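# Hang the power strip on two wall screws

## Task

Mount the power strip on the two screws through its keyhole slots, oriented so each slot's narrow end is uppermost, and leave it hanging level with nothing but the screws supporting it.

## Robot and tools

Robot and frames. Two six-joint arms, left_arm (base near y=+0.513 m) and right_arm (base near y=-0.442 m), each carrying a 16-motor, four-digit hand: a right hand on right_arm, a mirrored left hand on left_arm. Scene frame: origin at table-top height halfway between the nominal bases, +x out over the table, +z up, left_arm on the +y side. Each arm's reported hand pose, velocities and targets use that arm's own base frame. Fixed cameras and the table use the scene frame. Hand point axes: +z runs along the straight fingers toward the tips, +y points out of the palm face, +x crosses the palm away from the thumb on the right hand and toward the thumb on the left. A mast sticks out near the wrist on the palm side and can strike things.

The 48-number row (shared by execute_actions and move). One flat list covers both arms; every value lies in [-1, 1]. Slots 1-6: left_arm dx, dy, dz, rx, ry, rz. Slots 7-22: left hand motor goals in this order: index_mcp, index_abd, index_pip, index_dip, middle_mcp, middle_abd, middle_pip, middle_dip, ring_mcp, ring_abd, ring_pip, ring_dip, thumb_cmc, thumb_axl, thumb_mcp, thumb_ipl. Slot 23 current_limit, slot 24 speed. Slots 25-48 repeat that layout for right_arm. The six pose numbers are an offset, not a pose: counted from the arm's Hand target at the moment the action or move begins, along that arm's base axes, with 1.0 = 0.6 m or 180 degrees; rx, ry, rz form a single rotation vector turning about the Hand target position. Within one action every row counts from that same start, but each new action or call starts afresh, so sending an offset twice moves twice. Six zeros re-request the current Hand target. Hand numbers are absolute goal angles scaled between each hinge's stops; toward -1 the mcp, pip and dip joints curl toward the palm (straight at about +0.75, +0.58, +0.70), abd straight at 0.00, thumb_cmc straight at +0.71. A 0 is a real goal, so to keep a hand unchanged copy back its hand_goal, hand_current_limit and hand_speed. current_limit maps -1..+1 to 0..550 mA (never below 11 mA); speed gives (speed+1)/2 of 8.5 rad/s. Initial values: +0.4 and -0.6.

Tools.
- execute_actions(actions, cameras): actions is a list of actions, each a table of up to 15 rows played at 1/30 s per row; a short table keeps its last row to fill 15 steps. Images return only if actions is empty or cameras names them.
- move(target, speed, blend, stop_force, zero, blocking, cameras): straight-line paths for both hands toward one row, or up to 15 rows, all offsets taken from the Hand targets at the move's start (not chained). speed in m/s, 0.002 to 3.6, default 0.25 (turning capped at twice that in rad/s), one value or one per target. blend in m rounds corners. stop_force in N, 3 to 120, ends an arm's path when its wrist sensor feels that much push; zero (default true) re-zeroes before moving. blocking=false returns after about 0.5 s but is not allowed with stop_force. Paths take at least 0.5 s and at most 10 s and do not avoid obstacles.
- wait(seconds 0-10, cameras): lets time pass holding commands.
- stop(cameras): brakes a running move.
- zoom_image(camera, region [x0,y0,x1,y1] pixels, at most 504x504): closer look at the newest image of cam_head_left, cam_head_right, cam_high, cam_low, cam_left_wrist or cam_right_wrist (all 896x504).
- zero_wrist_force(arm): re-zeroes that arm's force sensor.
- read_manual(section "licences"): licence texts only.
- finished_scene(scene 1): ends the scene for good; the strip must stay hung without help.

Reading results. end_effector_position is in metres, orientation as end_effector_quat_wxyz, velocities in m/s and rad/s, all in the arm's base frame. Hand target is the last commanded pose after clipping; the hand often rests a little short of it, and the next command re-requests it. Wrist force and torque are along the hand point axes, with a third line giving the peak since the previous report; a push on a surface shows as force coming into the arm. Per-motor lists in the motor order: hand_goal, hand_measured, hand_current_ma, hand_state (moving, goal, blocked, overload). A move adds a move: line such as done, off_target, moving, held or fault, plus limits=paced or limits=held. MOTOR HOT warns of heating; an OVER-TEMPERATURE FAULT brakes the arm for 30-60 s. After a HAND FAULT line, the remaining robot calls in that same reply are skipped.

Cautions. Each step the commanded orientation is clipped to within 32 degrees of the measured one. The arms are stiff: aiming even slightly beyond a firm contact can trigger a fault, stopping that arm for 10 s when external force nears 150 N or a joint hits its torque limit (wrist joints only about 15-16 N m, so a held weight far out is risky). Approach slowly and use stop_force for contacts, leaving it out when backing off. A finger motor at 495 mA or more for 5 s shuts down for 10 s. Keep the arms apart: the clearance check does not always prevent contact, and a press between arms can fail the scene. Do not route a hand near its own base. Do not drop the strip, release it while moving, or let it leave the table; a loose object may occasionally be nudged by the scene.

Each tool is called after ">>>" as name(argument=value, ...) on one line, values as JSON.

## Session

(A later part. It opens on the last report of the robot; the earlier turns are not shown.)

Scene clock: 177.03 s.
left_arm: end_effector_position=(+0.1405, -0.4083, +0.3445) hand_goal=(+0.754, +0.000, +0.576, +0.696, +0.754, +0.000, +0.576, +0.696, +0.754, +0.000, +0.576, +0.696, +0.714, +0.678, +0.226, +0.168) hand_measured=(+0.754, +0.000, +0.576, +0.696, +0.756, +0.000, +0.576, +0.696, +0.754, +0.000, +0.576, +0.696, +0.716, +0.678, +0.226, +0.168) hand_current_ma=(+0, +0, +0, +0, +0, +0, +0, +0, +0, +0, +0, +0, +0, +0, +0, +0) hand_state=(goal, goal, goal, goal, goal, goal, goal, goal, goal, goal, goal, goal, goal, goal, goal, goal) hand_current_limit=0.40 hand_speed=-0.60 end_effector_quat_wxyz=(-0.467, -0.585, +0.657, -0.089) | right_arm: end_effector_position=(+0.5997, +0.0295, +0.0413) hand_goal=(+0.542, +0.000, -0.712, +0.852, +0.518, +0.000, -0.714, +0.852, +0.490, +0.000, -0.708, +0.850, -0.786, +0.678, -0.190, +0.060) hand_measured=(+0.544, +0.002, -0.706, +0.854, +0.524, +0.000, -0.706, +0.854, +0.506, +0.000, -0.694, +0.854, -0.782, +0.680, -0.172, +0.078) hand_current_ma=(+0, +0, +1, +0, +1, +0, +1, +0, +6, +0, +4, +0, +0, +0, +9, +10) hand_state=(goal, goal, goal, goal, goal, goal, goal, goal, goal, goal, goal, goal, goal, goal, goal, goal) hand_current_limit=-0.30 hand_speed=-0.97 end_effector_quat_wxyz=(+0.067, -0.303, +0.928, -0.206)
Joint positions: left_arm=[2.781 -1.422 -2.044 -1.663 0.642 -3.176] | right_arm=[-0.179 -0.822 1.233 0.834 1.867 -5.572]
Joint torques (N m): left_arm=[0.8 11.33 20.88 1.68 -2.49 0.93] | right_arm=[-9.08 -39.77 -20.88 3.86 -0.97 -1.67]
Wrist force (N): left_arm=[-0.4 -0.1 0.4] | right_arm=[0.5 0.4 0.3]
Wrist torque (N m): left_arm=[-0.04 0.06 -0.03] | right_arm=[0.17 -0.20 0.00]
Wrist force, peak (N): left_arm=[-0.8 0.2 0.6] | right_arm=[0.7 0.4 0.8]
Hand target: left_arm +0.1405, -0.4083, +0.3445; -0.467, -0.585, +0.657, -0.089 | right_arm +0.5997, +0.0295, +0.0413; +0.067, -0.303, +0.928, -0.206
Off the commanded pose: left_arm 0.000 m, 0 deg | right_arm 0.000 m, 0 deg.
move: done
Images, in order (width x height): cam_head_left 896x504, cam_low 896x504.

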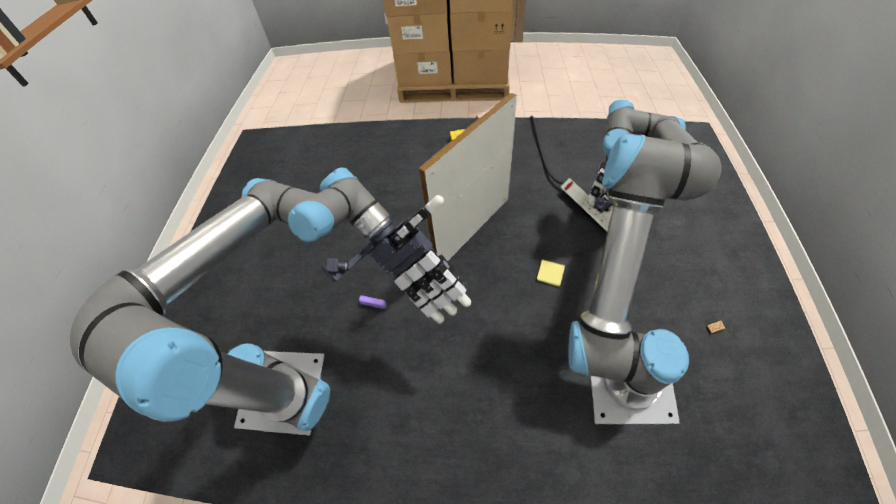

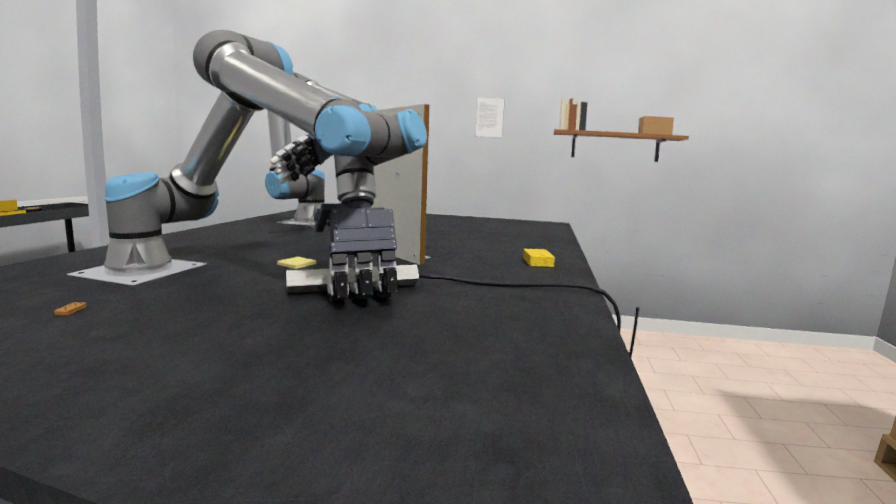

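>>> move(target=[[0,0,0,0,0,0, 0.754,0,0.576,0.696,0.754,0,0.576,0.696,0.754,0,0.576,0.696,0.714,0.678,0.226,0.168,0.4,-0.6, 0,0,0,0,0,0, 0.542,0,-0.712,0.852,0.518,0,-0.714,0.852,0.506,0,-0.694,0.854,-0.786,0.678,0.05,0.06,-0.3,-0.95],[0,0,0,0,0,0, 0.754,0,0.576,0.696,0.754,0,0.576,0.696,0.754,0,0.576,0.696,0.714,0.678,0.226,0.168,0.4,-0.6, 0.0148,-0.0202,0,0,0,0, 0.542,0,-0.712,0.852,0.518,0,-0.714,0.852,0.506,0,-0.694,0.854,-0.786,0.678,0.05,0.06,-0.3,-0.95]], speed=0.1, cameras=["cam_low","cam_head_left"])

>>> zoom_image(camera="cam_low", region=[260, 200, 460, 320])

>>> zoom_image(camera="cam_head_left", region=[500, 100, 700, 300])

Scene clock: 180.70 s.
left_arm: end_effector_position=(+0.1405, -0.4083, +0.3445) hand_goal=(+0.754, +0.000, +0.576, +0.696, +0.754, +0.000, +0.576, +0.696, +0.754, +0.000, +0.576, +0.696, +0.714, +0.678, +0.226, +0.168) hand_measured=(+0.754, +0.000, +0.576, +0.696, +0.756, +0.000, +0.576, +0.696, +0.754, +0.000, +0.576, +0.696, +0.716, +0.678, +0.226, +0.168) hand_current_ma=(+0, +0, +0, +0, +0, +0, +0, +0, +0, +0, +0, +0, +0, +0, +0, +0) hand_state=(goal, goal, goal, goal, goal, goal, goal, goal, goal, goal, goal, goal, goal, goal, goal, goal) hand_current_limit=0.40 hand_speed=-0.60 end_effector_quat_wxyz=(-0.467, -0.585, +0.657, -0.089) | right_arm: end_effector_position=(+0.6085, +0.0174, +0.0413) hand_goal=(+0.542, +0.000, -0.712, +0.852, +0.518, +0.000, -0.714, +0.852, +0.506, +0.000, -0.694, +0.854, -0.786, +0.678, +0.050, +0.060) hand_measured=(+0.544, +0.002, -0.706, +0.854, +0.522, +0.000, -0.706, +0.854, +0.508, +0.000, -0.692, +0.856, -0.782, +0.680, +0.040, +0.062) hand_current_ma=(+0, +0, +1, +0, +0, +0, +1, +0, +0, +0, +0, +0, +0, +0, -3, +0) hand_state=(goal, goal, goal, goal, goal, goal, goal, goal, goal, goal, goal, goal, goal, goal, goal, goal) hand_current_limit=-0.30 hand_speed=-0.95 end_effector_quat_wxyz=(+0.067, -0.303, +0.928, -0.206)
Joint positions: left_arm=[2.781 -1.422 -2.044 -1.663 0.642 -3.176] | right_arm=[-0.197 -0.803 1.197 0.845 1.861 -5.59]
Joint torques (N m): left_arm=[0.91 10.97 21.02 1.8 -2.47 1.1] | right_arm=[-9.69 -40.57 -21.24 4.17 -1.03 -1.56]
Wrist force (N): left_arm=[-0.6 0.0 0.2] | right_arm=[0.3 -0.7 0.1]
Wrist torque (N m): left_arm=[0.00 0.08 -0.06] | right_arm=[0.11 -0.15 0.01]
Wrist force, peak (N): left_arm=[-1.0 -0.2 0.5] | right_arm=[0.7 0.5 0.9]
Hand target: left_arm +0.1405, -0.4083, +0.3445; -0.467, -0.585, +0.657, -0.089 | right_arm +0.6086, +0.0174, +0.0413; +0.067, -0.303, +0.928, -0.206
Off the commanded pose: left_arm 0.000 m, 0 deg | right_arm 0.000 m, 0 deg.
move: done
Images, in order (width x height): cam_head_left 896x504, cam_low 896x504.

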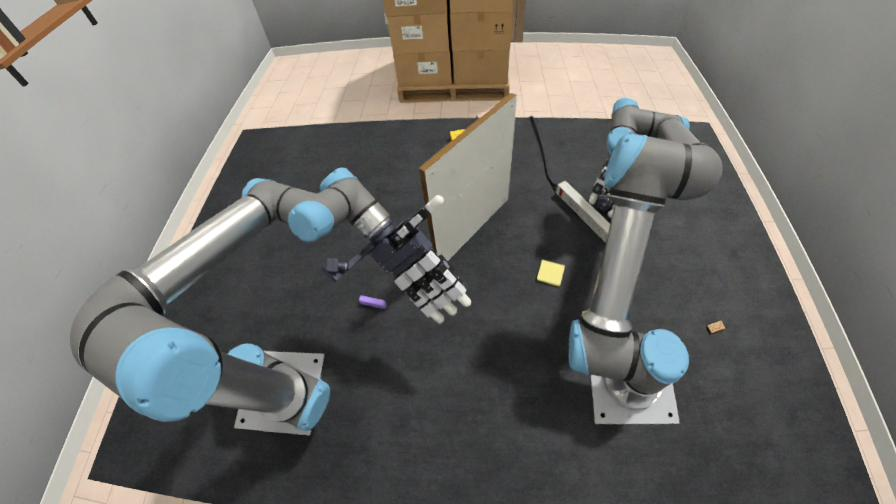

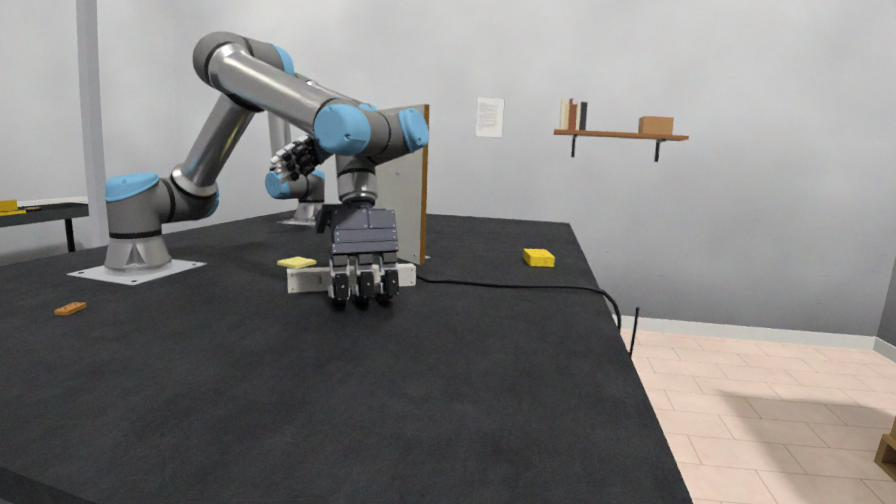

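Scaled by 2.520 from the camera's 896x504 image, which has a finer 1280x720 frame.

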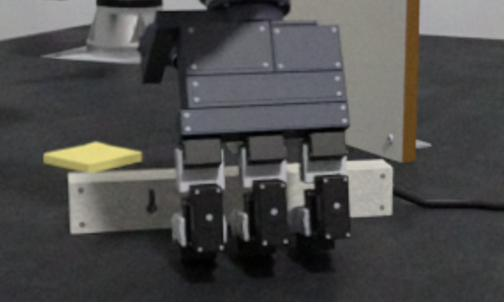

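Scaled by 2.520 from the camera's 896x504 image, which has a finer 1280x720 frame.

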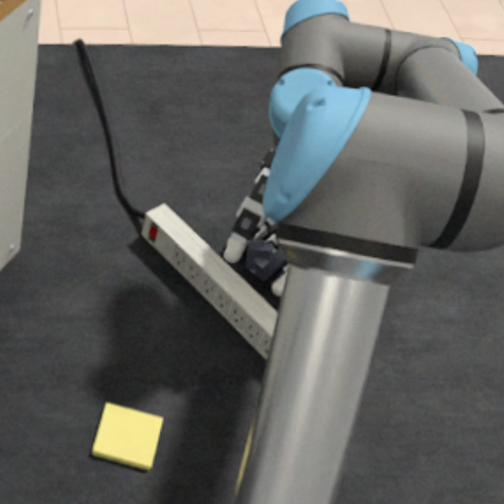

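>>> move(target=[[0,0,0,0,0,0, 0.754,0,0.576,0.696,0.754,0,0.576,0.696,0.754,0,0.576,0.696,0.714,0.678,0.226,0.168,0.4,-0.6, 0.039,-0.0573,0.0978,0,0,0, 0.542,0,-0.712,0.852,0.518,0,-0.714,0.852,0.506,0,-0.694,0.854,-0.786,0.678,0.05,0.06,-0.3,-0.95],[0,0,0,0,0,0, 0.754,0,0.576,0.696,0.754,0,0.576,0.696,0.754,0,0.576,0.696,0.714,0.678,0.226,0.168,0.4,-0.6, -0.0587,0.1043,0.1312,-0.2030,-0.1460,-0.0051, 0.863,0,-0.737,0.84,0.863,0,-0.737,0.84,0.863,0,-0.737,0.84,-0.786,0.678,0.07,0.081,0.4,-0.6]], speed=0.3, blend=[0.02,0], cameras=["cam_low","cam_head_left"])

>>> zoom_image(camera="cam_low", region=[260, 200, 460, 320])

Scene clock: 189.07 s.
left_arm: end_effector_position=(+0.1405, -0.4083, +0.3445) hand_goal=(+0.754, +0.000, +0.576, +0.696, +0.754, +0.000, +0.576, +0.696, +0.754, +0.000, +0.576, +0.696, +0.714, +0.678, +0.226, +0.168) hand_measured=(+0.754, +0.000, +0.576, +0.696, +0.756, +0.000, +0.576, +0.696, +0.754, +0.000, +0.576, +0.696, +0.716, +0.678, +0.226, +0.168) hand_current_ma=(+0, +0, +0, +0, +0, +0, +0, +0, +0, +0, +0, +0, +0, +0, +0, +0) hand_state=(goal, goal, goal, goal, goal, goal, goal, goal, goal, goal, goal, goal, goal, goal, goal, goal) hand_current_limit=0.40 hand_speed=-0.60 end_effector_quat_wxyz=(-0.467, -0.585, +0.657, -0.089) | right_arm: end_effector_position=(+0.5734, +0.0799, +0.1200) hand_goal=(+0.864, +0.000, -0.736, +0.840, +0.864, +0.000, -0.736, +0.840, +0.864, +0.000, -0.736, +0.840, -0.786, +0.678, +0.070, +0.082) hand_measured=(+0.846, +0.002, -0.734, +0.842, +0.846, +0.000, -0.732, +0.844, +0.846, +0.000, -0.732, +0.842, -0.784, +0.680, +0.068, +0.080) hand_current_ma=(-6, +0, +0, +0, -7, +0, +0, +0, -6, +0, +0, +0, +0, +0, +0, +0) hand_state=(goal, goal, goal, goal, goal, goal, goal, goal, goal, goal, goal, goal, goal, goal, goal, goal) hand_current_limit=0.40 hand_speed=-0.60 end_effector_quat_wxyz=(+0.174, -0.247, +0.781, -0.547)
Joint positions: left_arm=[2.781 -1.422 -2.044 -1.663 0.642 -3.176] | right_arm=[0.185 -1.083 1.573 0.227 2.595 -5.642]
Joint torques (N m): left_arm=[1 11.09 21.66 1.77 -2.53 1.12] | right_arm=[10.58 -44.98 -8.71 -0.83 2.48 -1.82]
Wrist force (N): left_arm=[-0.7 0.2 0.2] | right_arm=[0.1 -0.3 -1.5]
Wrist torque (N m): left_arm=[0.01 0.09 -0.06] | right_arm=[0.06 0.08 0.16]
Wrist force, peak (N): left_arm=[-1.1 0.3 0.3] | right_arm=[0.7 -2.6 -0.2]
Hand target: left_arm +0.1405, -0.4083, +0.3445; -0.467, -0.585, +0.657, -0.089 | right_arm +0.5734, +0.0799, +0.1200; +0.174, -0.247, +0.781, -0.547
Off the commanded pose: left_arm 0.000 m, 0 deg | right_arm 0.000 m, 0 deg.
move: done
Images, in order (width x height): cam_head_left 896x504, cam_low 896x504.

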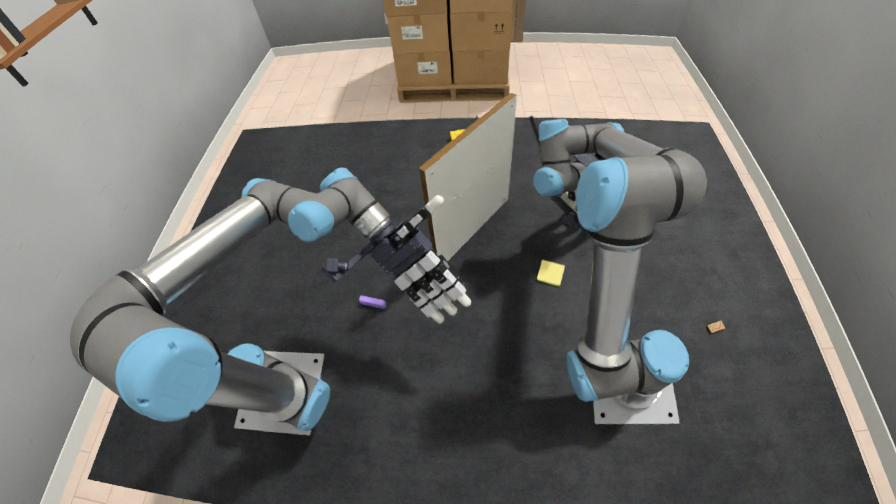

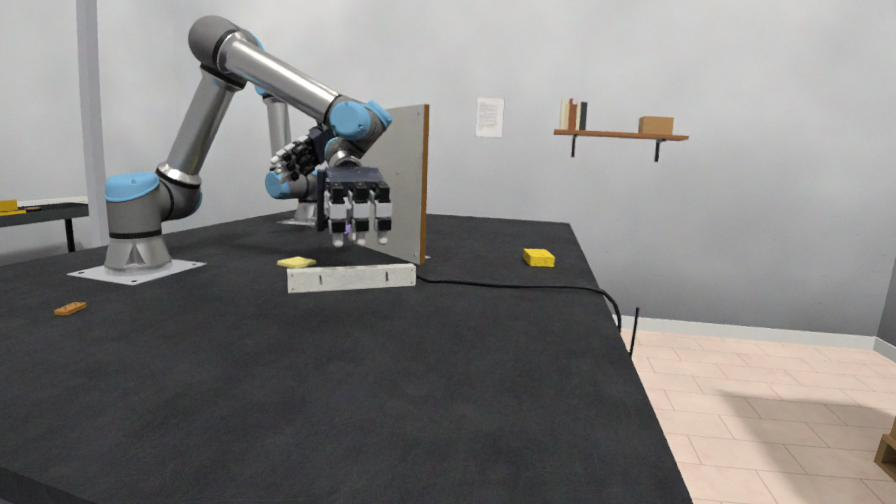

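Scaled by 2.520 from the camera's 896x504 image, which has a finer 1280x720 frame.

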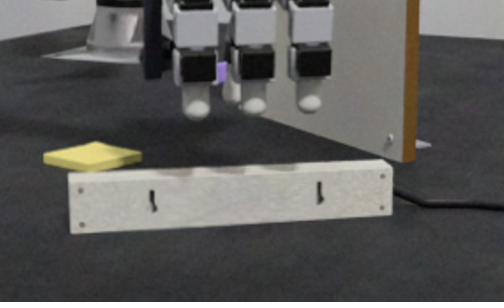

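>>> zoom_image(camera="cam_low", region=[280, 255, 430, 300])

Scaled by 3.360 from the camera's 896x504 image, which has a finer 1280x720 frame.

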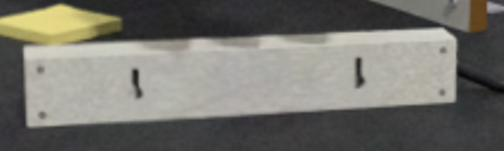

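>>> move(target=[0,0,0,0,0,0, 0.754,0,0.576,0.696,0.754,0,0.576,0.696,0.754,0,0.576,0.696,0.714,0.678,0.226,0.168,0.4,-0.6, 0,0,-0.1133,0,0,0, 0.864,0,-0.736,0.84,0.864,0,-0.736,0.84,0.864,0,-0.736,0.84,-0.786,0.678,0.07,0.082,0.4,-0.6], speed=0.12, stop_force=8)

>>> move(target=[0,0,0,0,0,0, 0.754,0,0.576,0.696,0.754,0,0.576,0.696,0.754,0,0.576,0.696,0.714,0.678,0.226,0.168,0.4,-0.6, 0,0,0,0,0,0, 0.44,0,-0.76,0.83,0.44,0,-0.76,0.83,0.44,0,-0.76,0.83,-0.786,0.678,-0.6,0.04,0.75,-0.85], speed=0.12, cameras=["cam_low"])

>>> zoom_image(camera="cam_low", region=[260, 200, 460, 320])

Scene clock: 191.40 s.
left_arm: end_effector_position=(+0.1405, -0.4083, +0.3445) hand_goal=(+0.754, +0.000, +0.576, +0.696, +0.754, +0.000, +0.576, +0.696, +0.754, +0.000, +0.576, +0.696, +0.714, +0.678, +0.226, +0.168) hand_measured=(+0.754, +0.000, +0.576, +0.696, +0.756, +0.000, +0.576, +0.696, +0.754, +0.000, +0.576, +0.696, +0.716, +0.678, +0.226, +0.168) hand_current_ma=(+0, +0, +0, +0, +0, +0, +0, +0, +0, +0, +0, +0, +0, +0, +0, +0) hand_state=(goal, goal, goal, goal, goal, goal, goal, goal, goal, goal, goal, goal, goal, goal, goal, goal) hand_current_limit=0.40 hand_speed=-0.60 end_effector_quat_wxyz=(-0.467, -0.585, +0.657, -0.089) | right_arm: end_effector_position=(+0.5734, +0.0800, +0.0520) hand_goal=(+0.864, +0.000, -0.736, +0.840, +0.864, +0.000, -0.736, +0.840, +0.864, +0.000, -0.736, +0.840, -0.786, +0.678, +0.070, +0.082) hand_measured=(+0.846, +0.002, -0.734, +0.842, +0.846, +0.000, -0.732, +0.844, +0.846, +0.000, -0.732, +0.842, -0.784, +0.680, +0.068, +0.080) hand_current_ma=(-6, +0, +0, +0, -7, +0, +0, +0, -6, +0, +0, +0, +0, +0, +0, +0) hand_state=(goal, goal, goal, goal, goal, goal, goal, goal, goal, goal, goal, goal, goal, goal, goal, goal) hand_current_limit=0.40 hand_speed=-0.60 end_effector_quat_wxyz=(+0.174, -0.248, +0.781, -0.547)
Joint positions: left_arm=[2.781 -1.422 -2.044 -1.663 0.642 -3.176] | right_arm=[0.185 -0.997 1.637 0.077 2.595 -5.642]
Joint torques (N m): left_arm=[2.05 9.89 20.94 1.79 -2.48 1.09] | right_arm=[-7.51 -32.69 -6.83 -0.84 -0.11 -1.73]
Wrist force (N): left_arm=[-0.7 0.1 0.4] | right_arm=[0.3 -0.2 -1.3]
Wrist torque (N m): left_arm=[-0.01 0.09 -0.06] | right_arm=[0.06 0.05 0.17]
Wrist force, peak (N): left_arm=[-0.9 0.2 0.6] | right_arm=[0.1 -1.3 -1.9]
Hand target: left_arm +0.1405, -0.4083, +0.3445; -0.467, -0.585, +0.657, -0.089 | right_arm +0.5734, +0.0799, +0.0520; +0.174, -0.247, +0.781, -0.547
Off the commanded pose: left_arm 0.000 m, 0 deg | right_arm 0.000 m, 0 deg.
move: done

Scene clock: 192.50 s.
left_arm: end_effector_position=(+0.1405, -0.4083, +0.3445) hand_goal=(+0.754, +0.000, +0.576, +0.696, +0.754, +0.000, +0.576, +0.696, +0.754, +0.000, +0.576, +0.696, +0.714, +0.678, +0.226, +0.168) hand_measured=(+0.754, +0.000, +0.576, +0.696, +0.756, +0.000, +0.576, +0.696, +0.754, +0.000, +0.576, +0.696, +0.716, +0.678, +0.226, +0.168) hand_current_ma=(+0, +0, +0, +0, +0, +0, +0, +0, +0, +0, +0, +0, +0, +0, +0, +0) hand_state=(goal, goal, goal, goal, goal, goal, goal, goal, goal, goal, goal, goal, goal, goal, goal, goal) hand_current_limit=0.40 hand_speed=-0.60 end_effector_quat_wxyz=(-0.467, -0.585, +0.657, -0.089) | right_arm: end_effector_position=(+0.5734, +0.0799, +0.0520) hand_goal=(+0.440, +0.000, -0.760, +0.830, +0.440, +0.000, -0.760, +0.830, +0.440, +0.000, -0.760, +0.830, -0.786, +0.678, -0.600, +0.040) hand_measured=(+0.556, +0.002, -0.740, +0.838, +0.540, +0.000, -0.744, +0.838, +0.520, +0.000, -0.744, +0.834, -0.780, +0.680, -0.170, +0.064) hand_current_ma=(+234, +0, +7, +1, +173, +0, +5, +1, +116, +0, +4, +0, +1, +0, +481, +19) hand_state=(blocked, goal, blocked, goal, blocked, goal, goal, goal, blocked, goal, goal, goal, goal, goal, blocked, blocked) hand_current_limit=0.75 hand_speed=-0.85 end_effector_quat_wxyz=(+0.174, -0.247, +0.781, -0.547)
Joint positions: left_arm=[2.781 -1.422 -2.044 -1.663 0.642 -3.176] | right_arm=[0.185 -0.997 1.637 0.077 2.595 -5.642]
Joint torques (N m): left_arm=[1.05 10.9 22.04 1.78 -2.55 1] | right_arm=[-7.15 -33.31 -7.48 0.23 -0.19 -1.68]
Wrist force (N): left_arm=[-0.8 0.3 0.5] | right_arm=[-0.5 -11.3 -1.8]
Wrist torque (N m): left_arm=[0.01 0.10 -0.07] | right_arm=[-0.14 0.05 -0.01]
Wrist force, peak (N): left_arm=[-0.8 -0.1 0.6] | right_arm=[-0.6 -12.2 -2.5]
Hand target: left_arm +0.1405, -0.4083, +0.3445; -0.467, -0.585, +0.657, -0.089 | right_arm +0.5734, +0.0799, +0.0520; +0.174, -0.247, +0.781, -0.547
Off the commanded pose: left_arm 0.000 m, 0 deg | right_arm 0.000 m, 0 deg.
move: done
Images, in order (width x height): cam_low 896x504.

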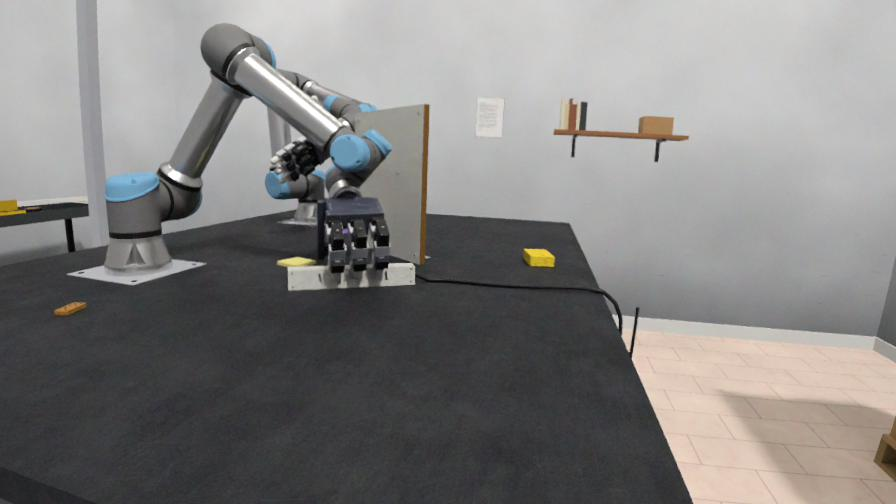

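Scaled by 2.520 from the camera's 896x504 image, which has a finer 1280x720 frame.

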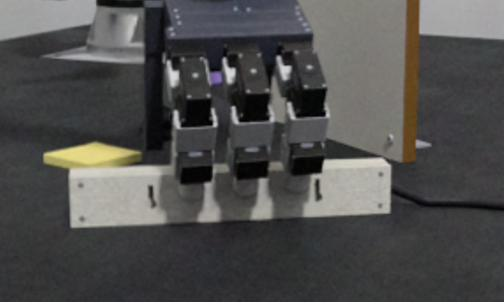

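>>> move(target=[[0,0,0,0,0,0, 0.754,0,0.576,0.696,0.754,0,0.576,0.696,0.754,0,0.576,0.696,0.714,0.678,0.226,0.168,0.4,-0.6, 0,0,0.03,0,0,0, 0.44,0,-0.76,0.83,0.43,0,-0.76,0.83,0.42,0,-0.76,0.83,-0.786,0.678,-0.6,0.04,0.75,-0.85],[0,0,0,0,0,0, 0.754,0,0.576,0.696,0.754,0,0.576,0.696,0.754,0,0.576,0.696,0.714,0.678,0.226,0.168,0.4,-0.6, 0,0,0.0467,0.2497,0.1761,0, 0.44,0,-0.76,0.83,0.43,0,-0.76,0.83,0.42,0,-0.76,0.83,-0.786,0.678,-0.6,0.04,0.75,-0.85],[0,0,0,0,0,0, 0.754,0,0.576,0.696,0.754,0,0.576,0.696,0.754,0,0.576,0.696,0.714,0.678,0.226,0.168,0.4,-0.6, 0,0,0.0,0.2497,0.1761,0, 0.44,0,-0.76,0.83,0.43,0,-0.76,0.83,0.42,0,-0.76,0.83,-0.786,0.678,-0.6,0.04,0.75,-0.85]], speed=[0.1,0.3,0.08], cameras=["cam_low"])

>>> zoom_image(camera="cam_low", region=[260, 200, 460, 320])

Scene clock: 197.10 s.
left_arm: end_effector_position=(+0.1405, -0.4083, +0.3445) hand_goal=(+0.754, +0.000, +0.576, +0.696, +0.754, +0.000, +0.576, +0.696, +0.754, +0.000, +0.576, +0.696, +0.714, +0.678, +0.226, +0.168) hand_measured=(+0.754, +0.000, +0.576, +0.696, +0.756, +0.000, +0.576, +0.696, +0.754, +0.000, +0.576, +0.696, +0.716, +0.678, +0.226, +0.168) hand_current_ma=(+0, +0, +0, +0, +0, +0, +0, +0, +0, +0, +0, +0, +0, +0, +0, +0) hand_state=(goal, goal, goal, goal, goal, goal, goal, goal, goal, goal, goal, goal, goal, goal, goal, goal) hand_current_limit=0.40 hand_speed=-0.60 end_effector_quat_wxyz=(-0.467, -0.585, +0.657, -0.089) | right_arm: end_effector_position=(+0.5734, +0.0799, +0.0521) hand_goal=(+0.440, +0.000, -0.760, +0.830, +0.430, +0.000, -0.760, +0.830, +0.420, +0.000, -0.760, +0.830, -0.786, +0.678, -0.600, +0.040) hand_measured=(+0.534, +0.002, -0.712, +0.854, +0.498, +0.000, -0.728, +0.846, +0.454, +0.000, -0.730, +0.842, -0.756, +0.692, -0.170, +0.092) hand_current_ma=(+154, +0, +36, +9, +81, +0, +17, +5, +22, +0, +14, +2, +16, +5, +481, +78) hand_state=(blocked, goal, blocked, blocked, blocked, goal, blocked, goal, blocked, goal, blocked, goal, blocked, goal, blocked, blocked) hand_current_limit=0.75 hand_speed=-0.85 end_effector_quat_wxyz=(+0.040, -0.299, +0.945, -0.125)
Joint positions: left_arm=[2.781 -1.422 -2.044 -1.663 0.642 -3.176] | right_arm=[-0.151 -0.812 1.224 0.975 1.759 -5.495]
Joint torques (N m): left_arm=[1.33 10.94 20.62 1.66 -2.53 1.15] | right_arm=[-9.29 -41.47 -8.36 0.72 -1.26 -1.6]
Wrist force (N): left_arm=[-0.7 0.1 0.4] | right_arm=[-0.2 0.0 1.9]
Wrist torque (N m): left_arm=[-0.02 0.10 -0.06] | right_arm=[0.28 -0.27 0.05]
Wrist force, peak (N): left_arm=[-0.9 0.1 0.6] | right_arm=[-0.8 -12.6 -1.7]
Hand target: left_arm +0.1405, -0.4083, +0.3445; -0.467, -0.585, +0.657, -0.089 | right_arm +0.5734, +0.0799, +0.0520; +0.040, -0.299, +0.945, -0.125
Off the commanded pose: left_arm 0.000 m, 0 deg | right_arm 0.000 m, 0 deg.
move: done
Images, in order (width x height): cam_low 896x504.

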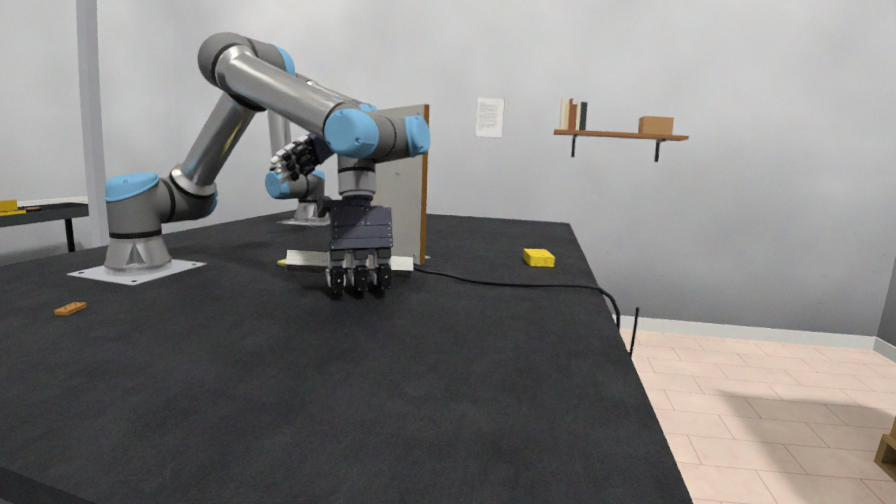

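Scaled by 2.520 from the camera's 896x504 image, which has a finer 1280x720 frame.

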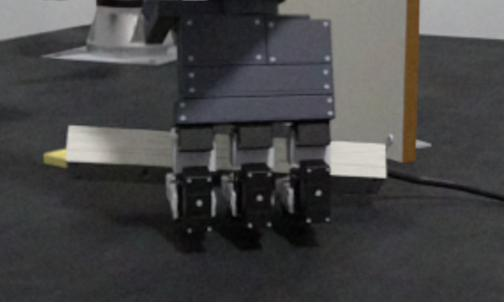

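>>> move(target=[0,0,0,0,0,0, 0.754,0,0.576,0.696,0.754,0,0.576,0.696,0.754,0,0.576,0.696,0.714,0.678,0.226,0.168,0.4,-0.6, 0.0,0,-0.0183,0,0,0, 0.44,0,-0.76,0.83,0.43,0,-0.76,0.83,0.42,0,-0.76,0.83,-0.786,0.678,-0.6,0.04,0.75,-0.85], speed=0.02, stop_force=10, cameras=["cam_low"])

>>> zoom_image(camera="cam_low", region=[260, 200, 460, 320])

Scene clock: 199.07 s.
left_arm: end_effector_position=(+0.1405, -0.4083, +0.3445) hand_goal=(+0.754, +0.000, +0.576, +0.696, +0.754, +0.000, +0.576, +0.696, +0.754, +0.000, +0.576, +0.696, +0.714, +0.678, +0.226, +0.168) hand_measured=(+0.754, +0.000, +0.576, +0.696, +0.756, +0.000, +0.576, +0.696, +0.754, +0.000, +0.576, +0.696, +0.716, +0.678, +0.226, +0.168) hand_current_ma=(+0, +0, +0, +0, +0, +0, +0, +0, +0, +0, +0, +0, +0, +0, +0, +0) hand_state=(goal, goal, goal, goal, goal, goal, goal, goal, goal, goal, goal, goal, goal, goal, goal, goal) hand_current_limit=0.40 hand_speed=-0.60 end_effector_quat_wxyz=(-0.467, -0.585, +0.657, -0.089) | right_arm: end_effector_position=(+0.5734, +0.0799, +0.0420) hand_goal=(+0.440, +0.000, -0.760, +0.830, +0.430, +0.000, -0.760, +0.830, +0.420, +0.000, -0.760, +0.830, -0.786, +0.678, -0.600, +0.040) hand_measured=(+0.534, -0.002, -0.748, +0.852, +0.498, +0.000, -0.728, +0.846, +0.464, -0.002, -0.720, +0.846, -0.764, +0.688, -0.170, +0.100) hand_current_ma=(+153, +0, +3, +8, +81, +0, +17, +5, +35, +0, +27, +5, +8, +2, +481, +100) hand_state=(blocked, goal, goal, blocked, blocked, goal, blocked, goal, blocked, goal, blocked, goal, blocked, goal, blocked, blocked) hand_current_limit=0.75 hand_speed=-0.85 end_effector_quat_wxyz=(+0.040, -0.299, +0.945, -0.125)
Joint positions: left_arm=[2.781 -1.422 -2.044 -1.663 0.642 -3.176] | right_arm=[-0.151 -0.802 1.233 0.955 1.759 -5.495]
Joint torques (N m): left_arm=[1.8 9.44 21.79 1.94 -2.68 1.06] | right_arm=[-1.53 -50.87 -18 5.43 -0.95 -0.39]
Wrist force (N): left_arm=[-0.8 0.1 0.3] | right_arm=[-1.2 -4.7 -4.8]
Wrist torque (N m): left_arm=[-0.02 0.10 -0.07] | right_arm=[0.58 -0.42 0.07]
Wrist force, peak (N): left_arm=[-1.0 0.0 0.4] | right_arm=[-0.4 -8.0 -9.3]
Hand target: left_arm +0.1405, -0.4083, +0.3445; -0.467, -0.585, +0.657, -0.089 | right_arm +0.5734, +0.0799, +0.0420; +0.040, -0.299, +0.945, -0.125 (not the last commanded pose)
Off the commanded pose: left_arm 0.000 m, 0 deg | right_arm 0.001 m, 0 deg.
move: contact (right_arm)
Images, in order (width x height): cam_low 896x504.

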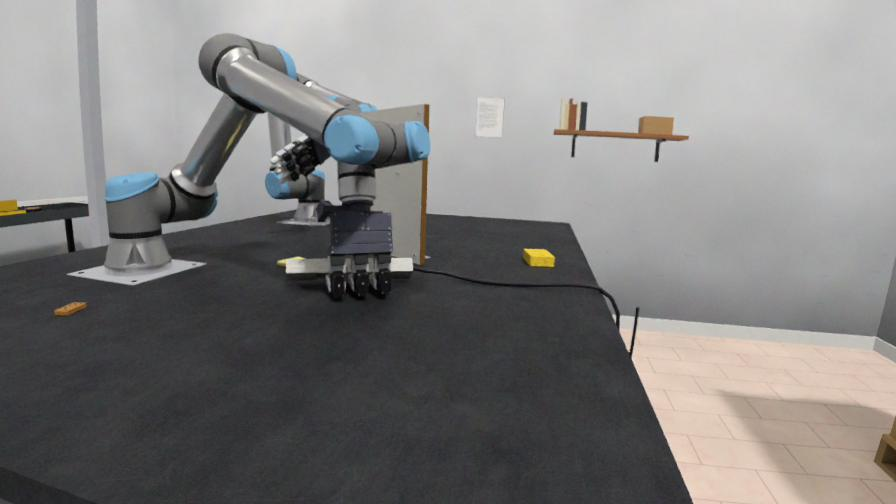

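Scaled by 2.520 from the camera's 896x504 image, which has a finer 1280x720 frame.

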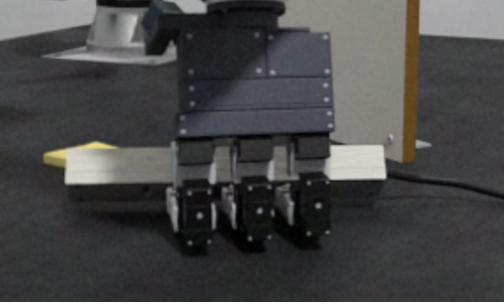

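>>> move(target=[0,0,0,0,0,0, 0.754,0,0.576,0.696,0.754,0,0.576,0.696,0.754,0,0.576,0.696,0.714,0.678,0.226,0.168,0.4,-0.6, 0.0,0,0.0,0,0,0, 0.52,0,-0.735,0.85,0.49,0,-0.73,0.846,0.46,0,-0.722,0.846,-0.786,0.678,-0.25,0.08,0,-0.9], speed=0.02)

>>> move(target=[0,0,0,0,0,0, 0.754,0,0.576,0.696,0.754,0,0.576,0.696,0.754,0,0.576,0.696,0.714,0.678,0.226,0.168,0.4,-0.6, 0.0,0,0.0,0,0,0, 0.53,0,-0.73,0.85,0.498,0,-0.728,0.846,0.464,0,-0.72,0.846,-0.786,0.678,-0.16,0.08,0,-0.97], speed=0.02, cameras=["cam_low"])

>>> zoom_image(camera="cam_low", region=[260, 200, 460, 320])

Scene clock: 200.37 s.
left_arm: end_effector_position=(+0.1405, -0.4083, +0.3445) hand_goal=(+0.754, +0.000, +0.576, +0.696, +0.754, +0.000, +0.576, +0.696, +0.754, +0.000, +0.576, +0.696, +0.714, +0.678, +0.226, +0.168) hand_measured=(+0.754, +0.000, +0.576, +0.696, +0.756, +0.000, +0.576, +0.696, +0.754, +0.000, +0.576, +0.696, +0.716, +0.678, +0.226, +0.168) hand_current_ma=(+0, +0, +0, +0, +0, +0, +0, +0, +0, +0, +0, +0, +0, +0, +0, +0) hand_state=(goal, goal, goal, goal, goal, goal, goal, goal, goal, goal, goal, goal, goal, goal, goal, goal) hand_current_limit=0.40 hand_speed=-0.60 end_effector_quat_wxyz=(-0.467, -0.585, +0.657, -0.089) | right_arm: end_effector_position=(+0.5734, +0.0799, +0.0420) hand_goal=(+0.520, +0.000, -0.734, +0.850, +0.490, +0.000, -0.730, +0.846, +0.460, +0.000, -0.722, +0.846, -0.786, +0.678, -0.250, +0.080) hand_measured=(+0.534, -0.002, -0.742, +0.862, +0.502, +0.000, -0.716, +0.854, +0.476, -0.002, -0.704, +0.854, -0.768, +0.686, -0.168, +0.104) hand_current_ma=(+4, +0, -1, +2, +3, +0, +4, +1, +5, +0, +5, +1, +6, +2, +170, +16) hand_state=(goal, goal, goal, goal, goal, goal, goal, goal, goal, goal, goal, goal, goal, goal, blocked, blocked) hand_current_limit=0.00 hand_speed=-0.90 end_effector_quat_wxyz=(+0.040, -0.299, +0.945, -0.125)
Joint positions: left_arm=[2.781 -1.422 -2.044 -1.663 0.642 -3.176] | right_arm=[-0.151 -0.802 1.233 0.955 1.759 -5.495]
Joint torques (N m): left_arm=[0.99 10.89 20.34 1.74 -2.51 1.16] | right_arm=[6.26 -48.29 -15.56 4.53 -1.02 -0.16]
Wrist force (N): left_arm=[-0.4 0.1 0.4] | right_arm=[-1.4 -3.6 -5.7]
Wrist torque (N m): left_arm=[-0.01 0.05 -0.04] | right_arm=[0.59 -0.32 0.00]
Wrist force, peak (N): left_arm=[-0.8 0.1 0.6] | right_arm=[-1.7 -4.4 -6.4]
Hand target: left_arm +0.1405, -0.4083, +0.3445; -0.467, -0.585, +0.657, -0.089 | right_arm +0.5734, +0.0799, +0.0420; +0.040, -0.299, +0.945, -0.125
Off the commanded pose: left_arm 0.000 m, 0 deg | right_arm 0.000 m, 0 deg.
move: done

Scene clock: 200.87 s.
left_arm: end_effector_position=(+0.1405, -0.4083, +0.3445) hand_goal=(+0.754, +0.000, +0.576, +0.696, +0.754, +0.000, +0.576, +0.696, +0.754, +0.000, +0.576, +0.696, +0.714, +0.678, +0.226, +0.168) hand_measured=(+0.754, +0.000, +0.576, +0.696, +0.756, +0.000, +0.576, +0.696, +0.754, +0.000, +0.576, +0.696, +0.716, +0.678, +0.226, +0.168) hand_current_ma=(+0, +0, +0, +0, +0, +0, +0, +0, +0, +0, +0, +0, +0, +0, +0, +0) hand_state=(goal, goal, goal, goal, goal, goal, goal, goal, goal, goal, goal, goal, goal, goal, goal, goal) hand_current_limit=0.40 hand_speed=-0.60 end_effector_quat_wxyz=(-0.467, -0.585, +0.657, -0.089) | right_arm: end_effector_position=(+0.5734, +0.0799, +0.0420) hand_goal=(+0.530, +0.000, -0.730, +0.850, +0.498, +0.000, -0.728, +0.846, +0.464, +0.000, -0.720, +0.846, -0.786, +0.678, -0.160, +0.080) hand_measured=(+0.536, -0.002, -0.742, +0.862, +0.504, +0.000, -0.716, +0.854, +0.476, -0.002, -0.704, +0.854, -0.768, +0.686, -0.168, +0.104) hand_current_ma=(+1, +0, -2, +2, +1, +0, +3, +1, +3, +0, +4, +1, +6, +2, +49, +16) hand_state=(goal, goal, goal, goal, goal, goal, goal, goal, goal, goal, goal, goal, goal, goal, moving, blocked) hand_current_limit=0.00 hand_speed=-0.97 end_effector_quat_wxyz=(+0.040, -0.299, +0.945, -0.125)
Joint positions: left_arm=[2.781 -1.422 -2.044 -1.663 0.642 -3.176] | right_arm=[-0.151 -0.802 1.233 0.955 1.759 -5.495]
Joint torques (N m): left_arm=[1.16 10.11 21.8 1.71 -2.54 1.07] | right_arm=[8.62 -45.22 -13.86 3.83 -1.03 -0.27]
Wrist force (N): left_arm=[-0.8 -0.2 0.3] | right_arm=[-1.4 -3.2 -6.9]
Wrist torque (N m): left_arm=[-0.05 0.10 -0.06] | right_arm=[0.60 -0.31 0.00]
Wrist force, peak (N): left_arm=[-0.9 0.0 0.5] | right_arm=[-1.5 -3.2 -7.2]
Hand target: left_arm +0.1405, -0.4083, +0.3445; -0.467, -0.585, +0.657, -0.089 | right_arm +0.5734, +0.0799, +0.0420; +0.040, -0.299, +0.945, -0.125
Off the commanded pose: left_arm 0.000 m, 0 deg | right_arm 0.000 m, 0 deg.
move: done
Images, in order (width x height): cam_low 896x504.

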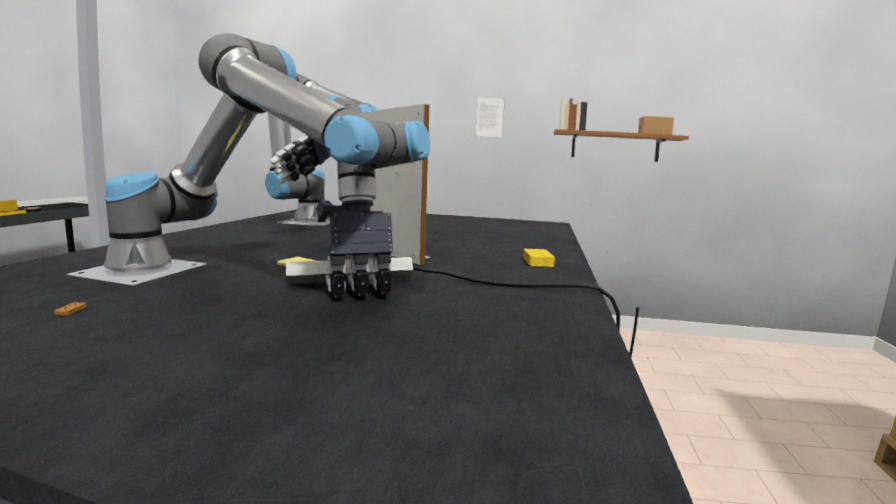

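Scaled by 2.520 from the camera's 896x504 image, which has a finer 1280x720 frame.

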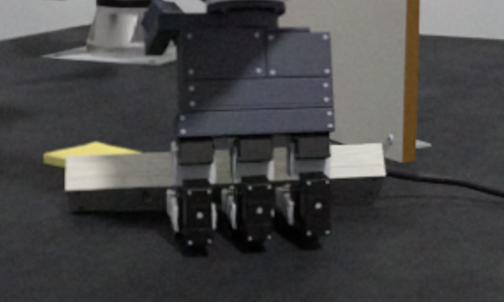

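>>> move(target=[[0,0,0,0,0,0, 0.754,0,0.576,0.696,0.754,0,0.576,0.696,0.754,0,0.576,0.696,0.714,0.678,0.226,0.168,0.4,-0.6, 0.0,0,0.0,0,0,0, 0.53,0,-0.73,0.85,0.498,0,-0.728,0.846,0.464,0,-0.72,0.846,-0.786,0.678,-0.09,0.08,0,-0.96],[0,0,0,0,0,0, 0.754,0,0.576,0.696,0.754,0,0.576,0.696,0.754,0,0.576,0.696,0.714,0.678,0.226,0.168,0.4,-0.6, 0.0096,-0.0136,0.0,0,0,0, 0.53,0,-0.73,0.85,0.498,0,-0.728,0.846,0.464,0,-0.72,0.846,-0.786,0.678,-0.09,0.08,0,-0.96]], speed=0.05, cameras=["cam_low"])

>>> zoom_image(camera="cam_low", region=[260, 200, 460, 320])

Scene clock: 203.50 s.
left_arm: end_effector_position=(+0.1405, -0.4083, +0.3445) hand_goal=(+0.754, +0.000, +0.576, +0.696, +0.754, +0.000, +0.576, +0.696, +0.754, +0.000, +0.576, +0.696, +0.714, +0.678, +0.226, +0.168) hand_measured=(+0.754, +0.000, +0.576, +0.696, +0.756, +0.000, +0.576, +0.696, +0.754, +0.000, +0.576, +0.696, +0.716, +0.678, +0.226, +0.168) hand_current_ma=(+0, +0, +0, +0, +0, +0, +0, +0, +0, +0, +0, +0, +0, +0, +0, +0) hand_state=(goal, goal, goal, goal, goal, goal, goal, goal, goal, goal, goal, goal, goal, goal, goal, goal) hand_current_limit=0.40 hand_speed=-0.60 end_effector_quat_wxyz=(-0.467, -0.585, +0.657, -0.089) | right_arm: end_effector_position=(+0.5791, +0.0718, +0.0420) hand_goal=(+0.530, +0.000, -0.730, +0.850, +0.498, +0.000, -0.728, +0.846, +0.464, +0.000, -0.720, +0.846, -0.786, +0.678, -0.090, +0.080) hand_measured=(+0.526, -0.002, -0.736, +0.854, +0.502, +0.000, -0.722, +0.850, +0.470, -0.002, -0.712, +0.850, -0.782, +0.680, -0.098, +0.082) hand_current_ma=(+0, +0, -1, +0, +1, +0, +1, +0, +1, +0, +1, +0, +0, +0, -2, +0) hand_state=(goal, goal, goal, goal, goal, goal, goal, goal, goal, goal, goal, goal, goal, goal, goal, goal) hand_current_limit=0.00 hand_speed=-0.96 end_effector_quat_wxyz=(+0.040, -0.299, +0.945, -0.125)
Joint positions: left_arm=[2.781 -1.422 -2.044 -1.663 0.642 -3.176] | right_arm=[-0.164 -0.79 1.211 0.963 1.756 -5.507]
Joint torques (N m): left_arm=[1.36 10.68 21.15 1.81 -2.5 1.09] | right_arm=[-8.99 -40.74 -19.84 4.55 -1.19 -1.71]
Wrist force (N): left_arm=[-0.4 0.2 0.4] | right_arm=[0.3 -0.6 -1.0]
Wrist torque (N m): left_arm=[0.00 0.05 -0.04] | right_arm=[0.18 -0.19 -0.03]
Wrist force, peak (N): left_arm=[-0.8 0.1 0.7] | right_arm=[-1.5 -3.2 -7.3]
Hand target: left_arm +0.1405, -0.4083, +0.3445; -0.467, -0.585, +0.657, -0.089 | right_arm +0.5792, +0.0718, +0.0420; +0.040, -0.299, +0.945, -0.125
Off the commanded pose: left_arm 0.000 m, 0 deg | right_arm 0.000 m, 0 deg.
move: done
Images, in order (width x height): cam_low 896x504.

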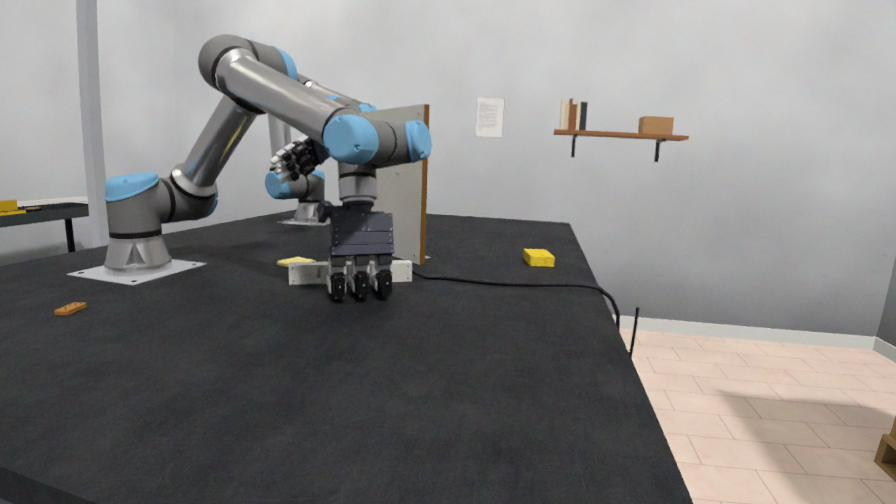

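Scaled by 2.520 from the camera's 896x504 image, which has a finer 1280x720 frame.

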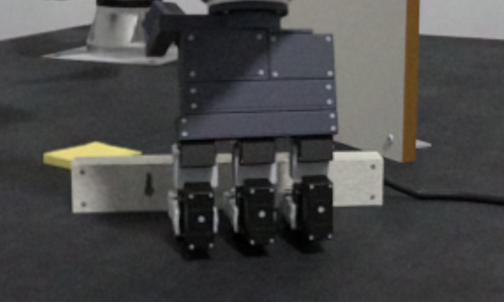

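>>> move(target=[0,0,0,0,0,0, 0.754,0,0.576,0.696,0.754,0,0.576,0.696,0.754,0,0.576,0.696,0.714,0.678,0.226,0.168,0.4,-0.6, 0.0240,-0.0340,0.0,0,0,0, 0.53,0,-0.73,0.85,0.498,0,-0.728,0.846,0.464,0,-0.72,0.846,-0.786,0.678,-0.09,0.08,0.2,-0.96], speed=0.05, cameras=["cam_low"])

>>> zoom_image(camera="cam_low", region=[260, 200, 460, 320])

Scene clock: 204.70 s.
left_arm: end_effector_position=(+0.1405, -0.4083, +0.3445) hand_goal=(+0.754, +0.000, +0.576, +0.696, +0.754, +0.000, +0.576, +0.696, +0.754, +0.000, +0.576, +0.696, +0.714, +0.678, +0.226, +0.168) hand_measured=(+0.754, +0.000, +0.576, +0.696, +0.756, +0.000, +0.576, +0.696, +0.754, +0.000, +0.576, +0.696, +0.716, +0.678, +0.226, +0.168) hand_current_ma=(+0, +0, +0, +0, +0, +0, +0, +0, +0, +0, +0, +0, +0, +0, +0, +0) hand_state=(goal, goal, goal, goal, goal, goal, goal, goal, goal, goal, goal, goal, goal, goal, goal, goal) hand_current_limit=0.40 hand_speed=-0.60 end_effector_quat_wxyz=(-0.467, -0.585, +0.657, -0.089) | right_arm: end_effector_position=(+0.5935, +0.0514, +0.0420) hand_goal=(+0.530, +0.000, -0.730, +0.850, +0.498, +0.000, -0.728, +0.846, +0.464, +0.000, -0.720, +0.846, -0.786, +0.678, -0.090, +0.080) hand_measured=(+0.524, -0.002, -0.736, +0.854, +0.502, +0.000, -0.722, +0.850, +0.470, -0.002, -0.712, +0.850, -0.782, +0.680, -0.098, +0.082) hand_current_ma=(-1, +0, -1, +0, +1, +0, +1, +0, +1, +0, +1, +0, +0, +0, -2, +0) hand_state=(goal, goal, goal, goal, goal, goal, goal, goal, goal, goal, goal, goal, goal, goal, goal, goal) hand_current_limit=0.20 hand_speed=-0.96 end_effector_quat_wxyz=(+0.040, -0.299, +0.945, -0.125)
Joint positions: left_arm=[2.781 -1.422 -2.044 -1.663 0.642 -3.176] | right_arm=[-0.195 -0.759 1.152 0.985 1.75 -5.538]
Joint torques (N m): left_arm=[0.75 10.3 21.8 1.68 -2.37 1.17] | right_arm=[-9.22 -40.69 -21.49 4.33 -1.17 -1.49]
Wrist force (N): left_arm=[-0.7 -0.1 0.6] | right_arm=[0.5 -0.6 -0.9]
Wrist torque (N m): left_arm=[-0.05 0.10 -0.05] | right_arm=[0.21 -0.21 -0.01]
Wrist force, peak (N): left_arm=[-0.9 0.1 0.5] | right_arm=[0.3 -0.7 -1.5]
Hand target: left_arm +0.1405, -0.4083, +0.3445; -0.467, -0.585, +0.657, -0.089 | right_arm +0.5936, +0.0514, +0.0420; +0.040, -0.299, +0.945, -0.125
Off the commanded pose: left_arm 0.000 m, 0 deg | right_arm 0.000 m, 0 deg.
move: done
Images, in order (width x height): cam_low 896x504.

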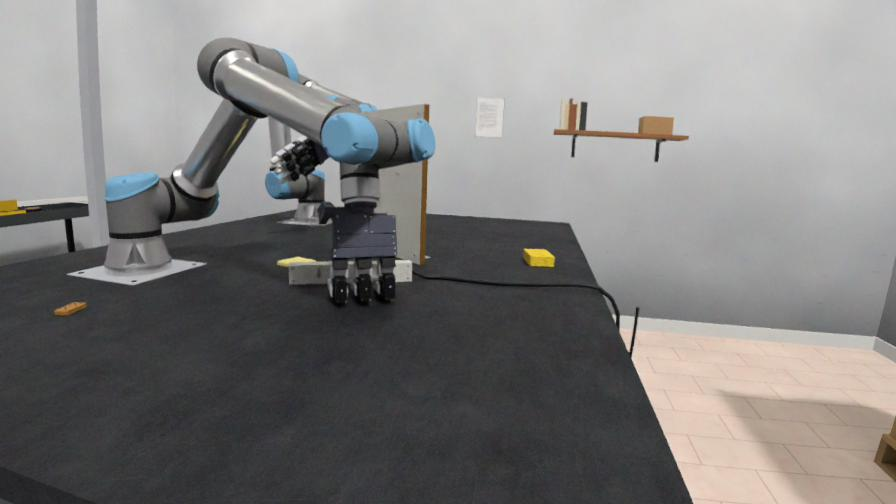

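Scaled by 2.520 from the camera's 896x504 image, which has a finer 1280x720 frame.

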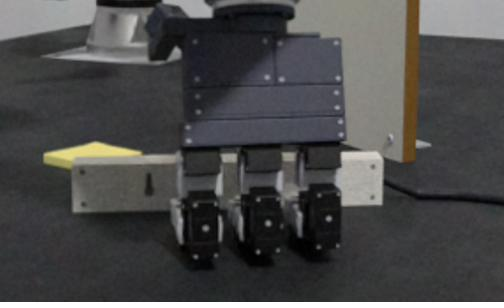

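>>> move(target=[0,0,0,0,0,0, 0.754,0,0.576,0.696,0.754,0,0.576,0.696,0.754,0,0.576,0.696,0.714,0.678,0.226,0.168,0.4,-0.6, 0.0333,-0.0467,0.1333,0,0,0, 0.53,0,-0.73,0.85,0.498,0,-0.728,0.846,0.464,0,-0.72,0.846,-0.786,0.678,-0.09,0.08,0.2,-0.8], speed=0.25, cameras=["cam_low"])

>>> zoom_image(camera="cam_low", region=[280, 240, 430, 300])

Scene clock: 207.33 s.
left_arm: end_effector_position=(+0.1405, -0.4083, +0.3445) hand_goal=(+0.754, +0.000, +0.576, +0.696, +0.754, +0.000, +0.576, +0.696, +0.754, +0.000, +0.576, +0.696, +0.714, +0.678, +0.226, +0.168) hand_measured=(+0.754, +0.000, +0.576, +0.696, +0.756, +0.000, +0.576, +0.696, +0.754, +0.000, +0.576, +0.696, +0.716, +0.678, +0.226, +0.168) hand_current_ma=(+0, +0, +0, +0, +0, +0, +0, +0, +0, +0, +0, +0, +0, +0, +0, +0) hand_state=(goal, goal, goal, goal, goal, goal, goal, goal, goal, goal, goal, goal, goal, goal, goal, goal) hand_current_limit=0.40 hand_speed=-0.60 end_effector_quat_wxyz=(-0.467, -0.585, +0.657, -0.089) | right_arm: end_effector_position=(+0.6135, +0.0234, +0.1219) hand_goal=(+0.530, +0.000, -0.730, +0.850, +0.498, +0.000, -0.728, +0.846, +0.464, +0.000, -0.720, +0.846, -0.786, +0.678, -0.090, +0.080) hand_measured=(+0.528, -0.002, -0.730, +0.854, +0.502, +0.000, -0.722, +0.850, +0.470, -0.002, -0.712, +0.850, -0.782, +0.680, -0.098, +0.082) hand_current_ma=(+0, +0, +0, +0, +1, +0, +1, +0, +1, +0, +1, +0, +0, +0, -2, +0) hand_state=(goal, goal, goal, goal, goal, goal, goal, goal, goal, goal, goal, goal, goal, goal, goal, goal) hand_current_limit=0.20 hand_speed=-0.80 end_effector_quat_wxyz=(+0.040, -0.299, +0.945, -0.125)
Joint positions: left_arm=[2.781 -1.422 -2.044 -1.663 0.642 -3.176] | right_arm=[-0.235 -0.769 0.956 1.184 1.742 -5.578]
Joint torques (N m): left_arm=[1.29 10.03 21.63 1.87 -2.48 0.93] | right_arm=[-9.59 -43.09 -22.38 4.65 0.71 -1.82]
Wrist force (N): left_arm=[-0.7 0.0 0.4] | right_arm=[0.4 -0.8 0.2]
Wrist torque (N m): left_arm=[-0.04 0.09 -0.06] | right_arm=[0.13 -0.18 -0.02]
Wrist force, peak (N): left_arm=[-0.9 0.2 0.6] | right_arm=[0.3 -1.5 -1.0]
Hand target: left_arm +0.1405, -0.4083, +0.3445; -0.467, -0.585, +0.657, -0.089 | right_arm +0.6135, +0.0233, +0.1219; +0.040, -0.299, +0.945, -0.125
Off the commanded pose: left_arm 0.000 m, 0 deg | right_arm 0.000 m, 0 deg.
move: done
Images, in order (width x height): cam_low 896x504.

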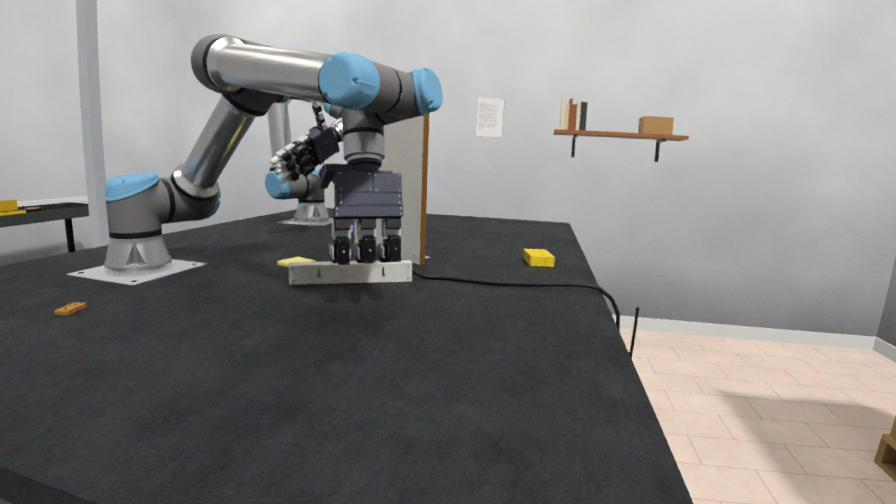

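Scaled by 3.360 from the camera's 896x504 image, which has a finer 1280x720 frame.

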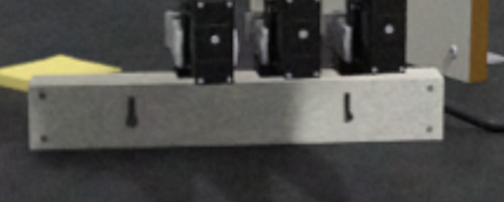

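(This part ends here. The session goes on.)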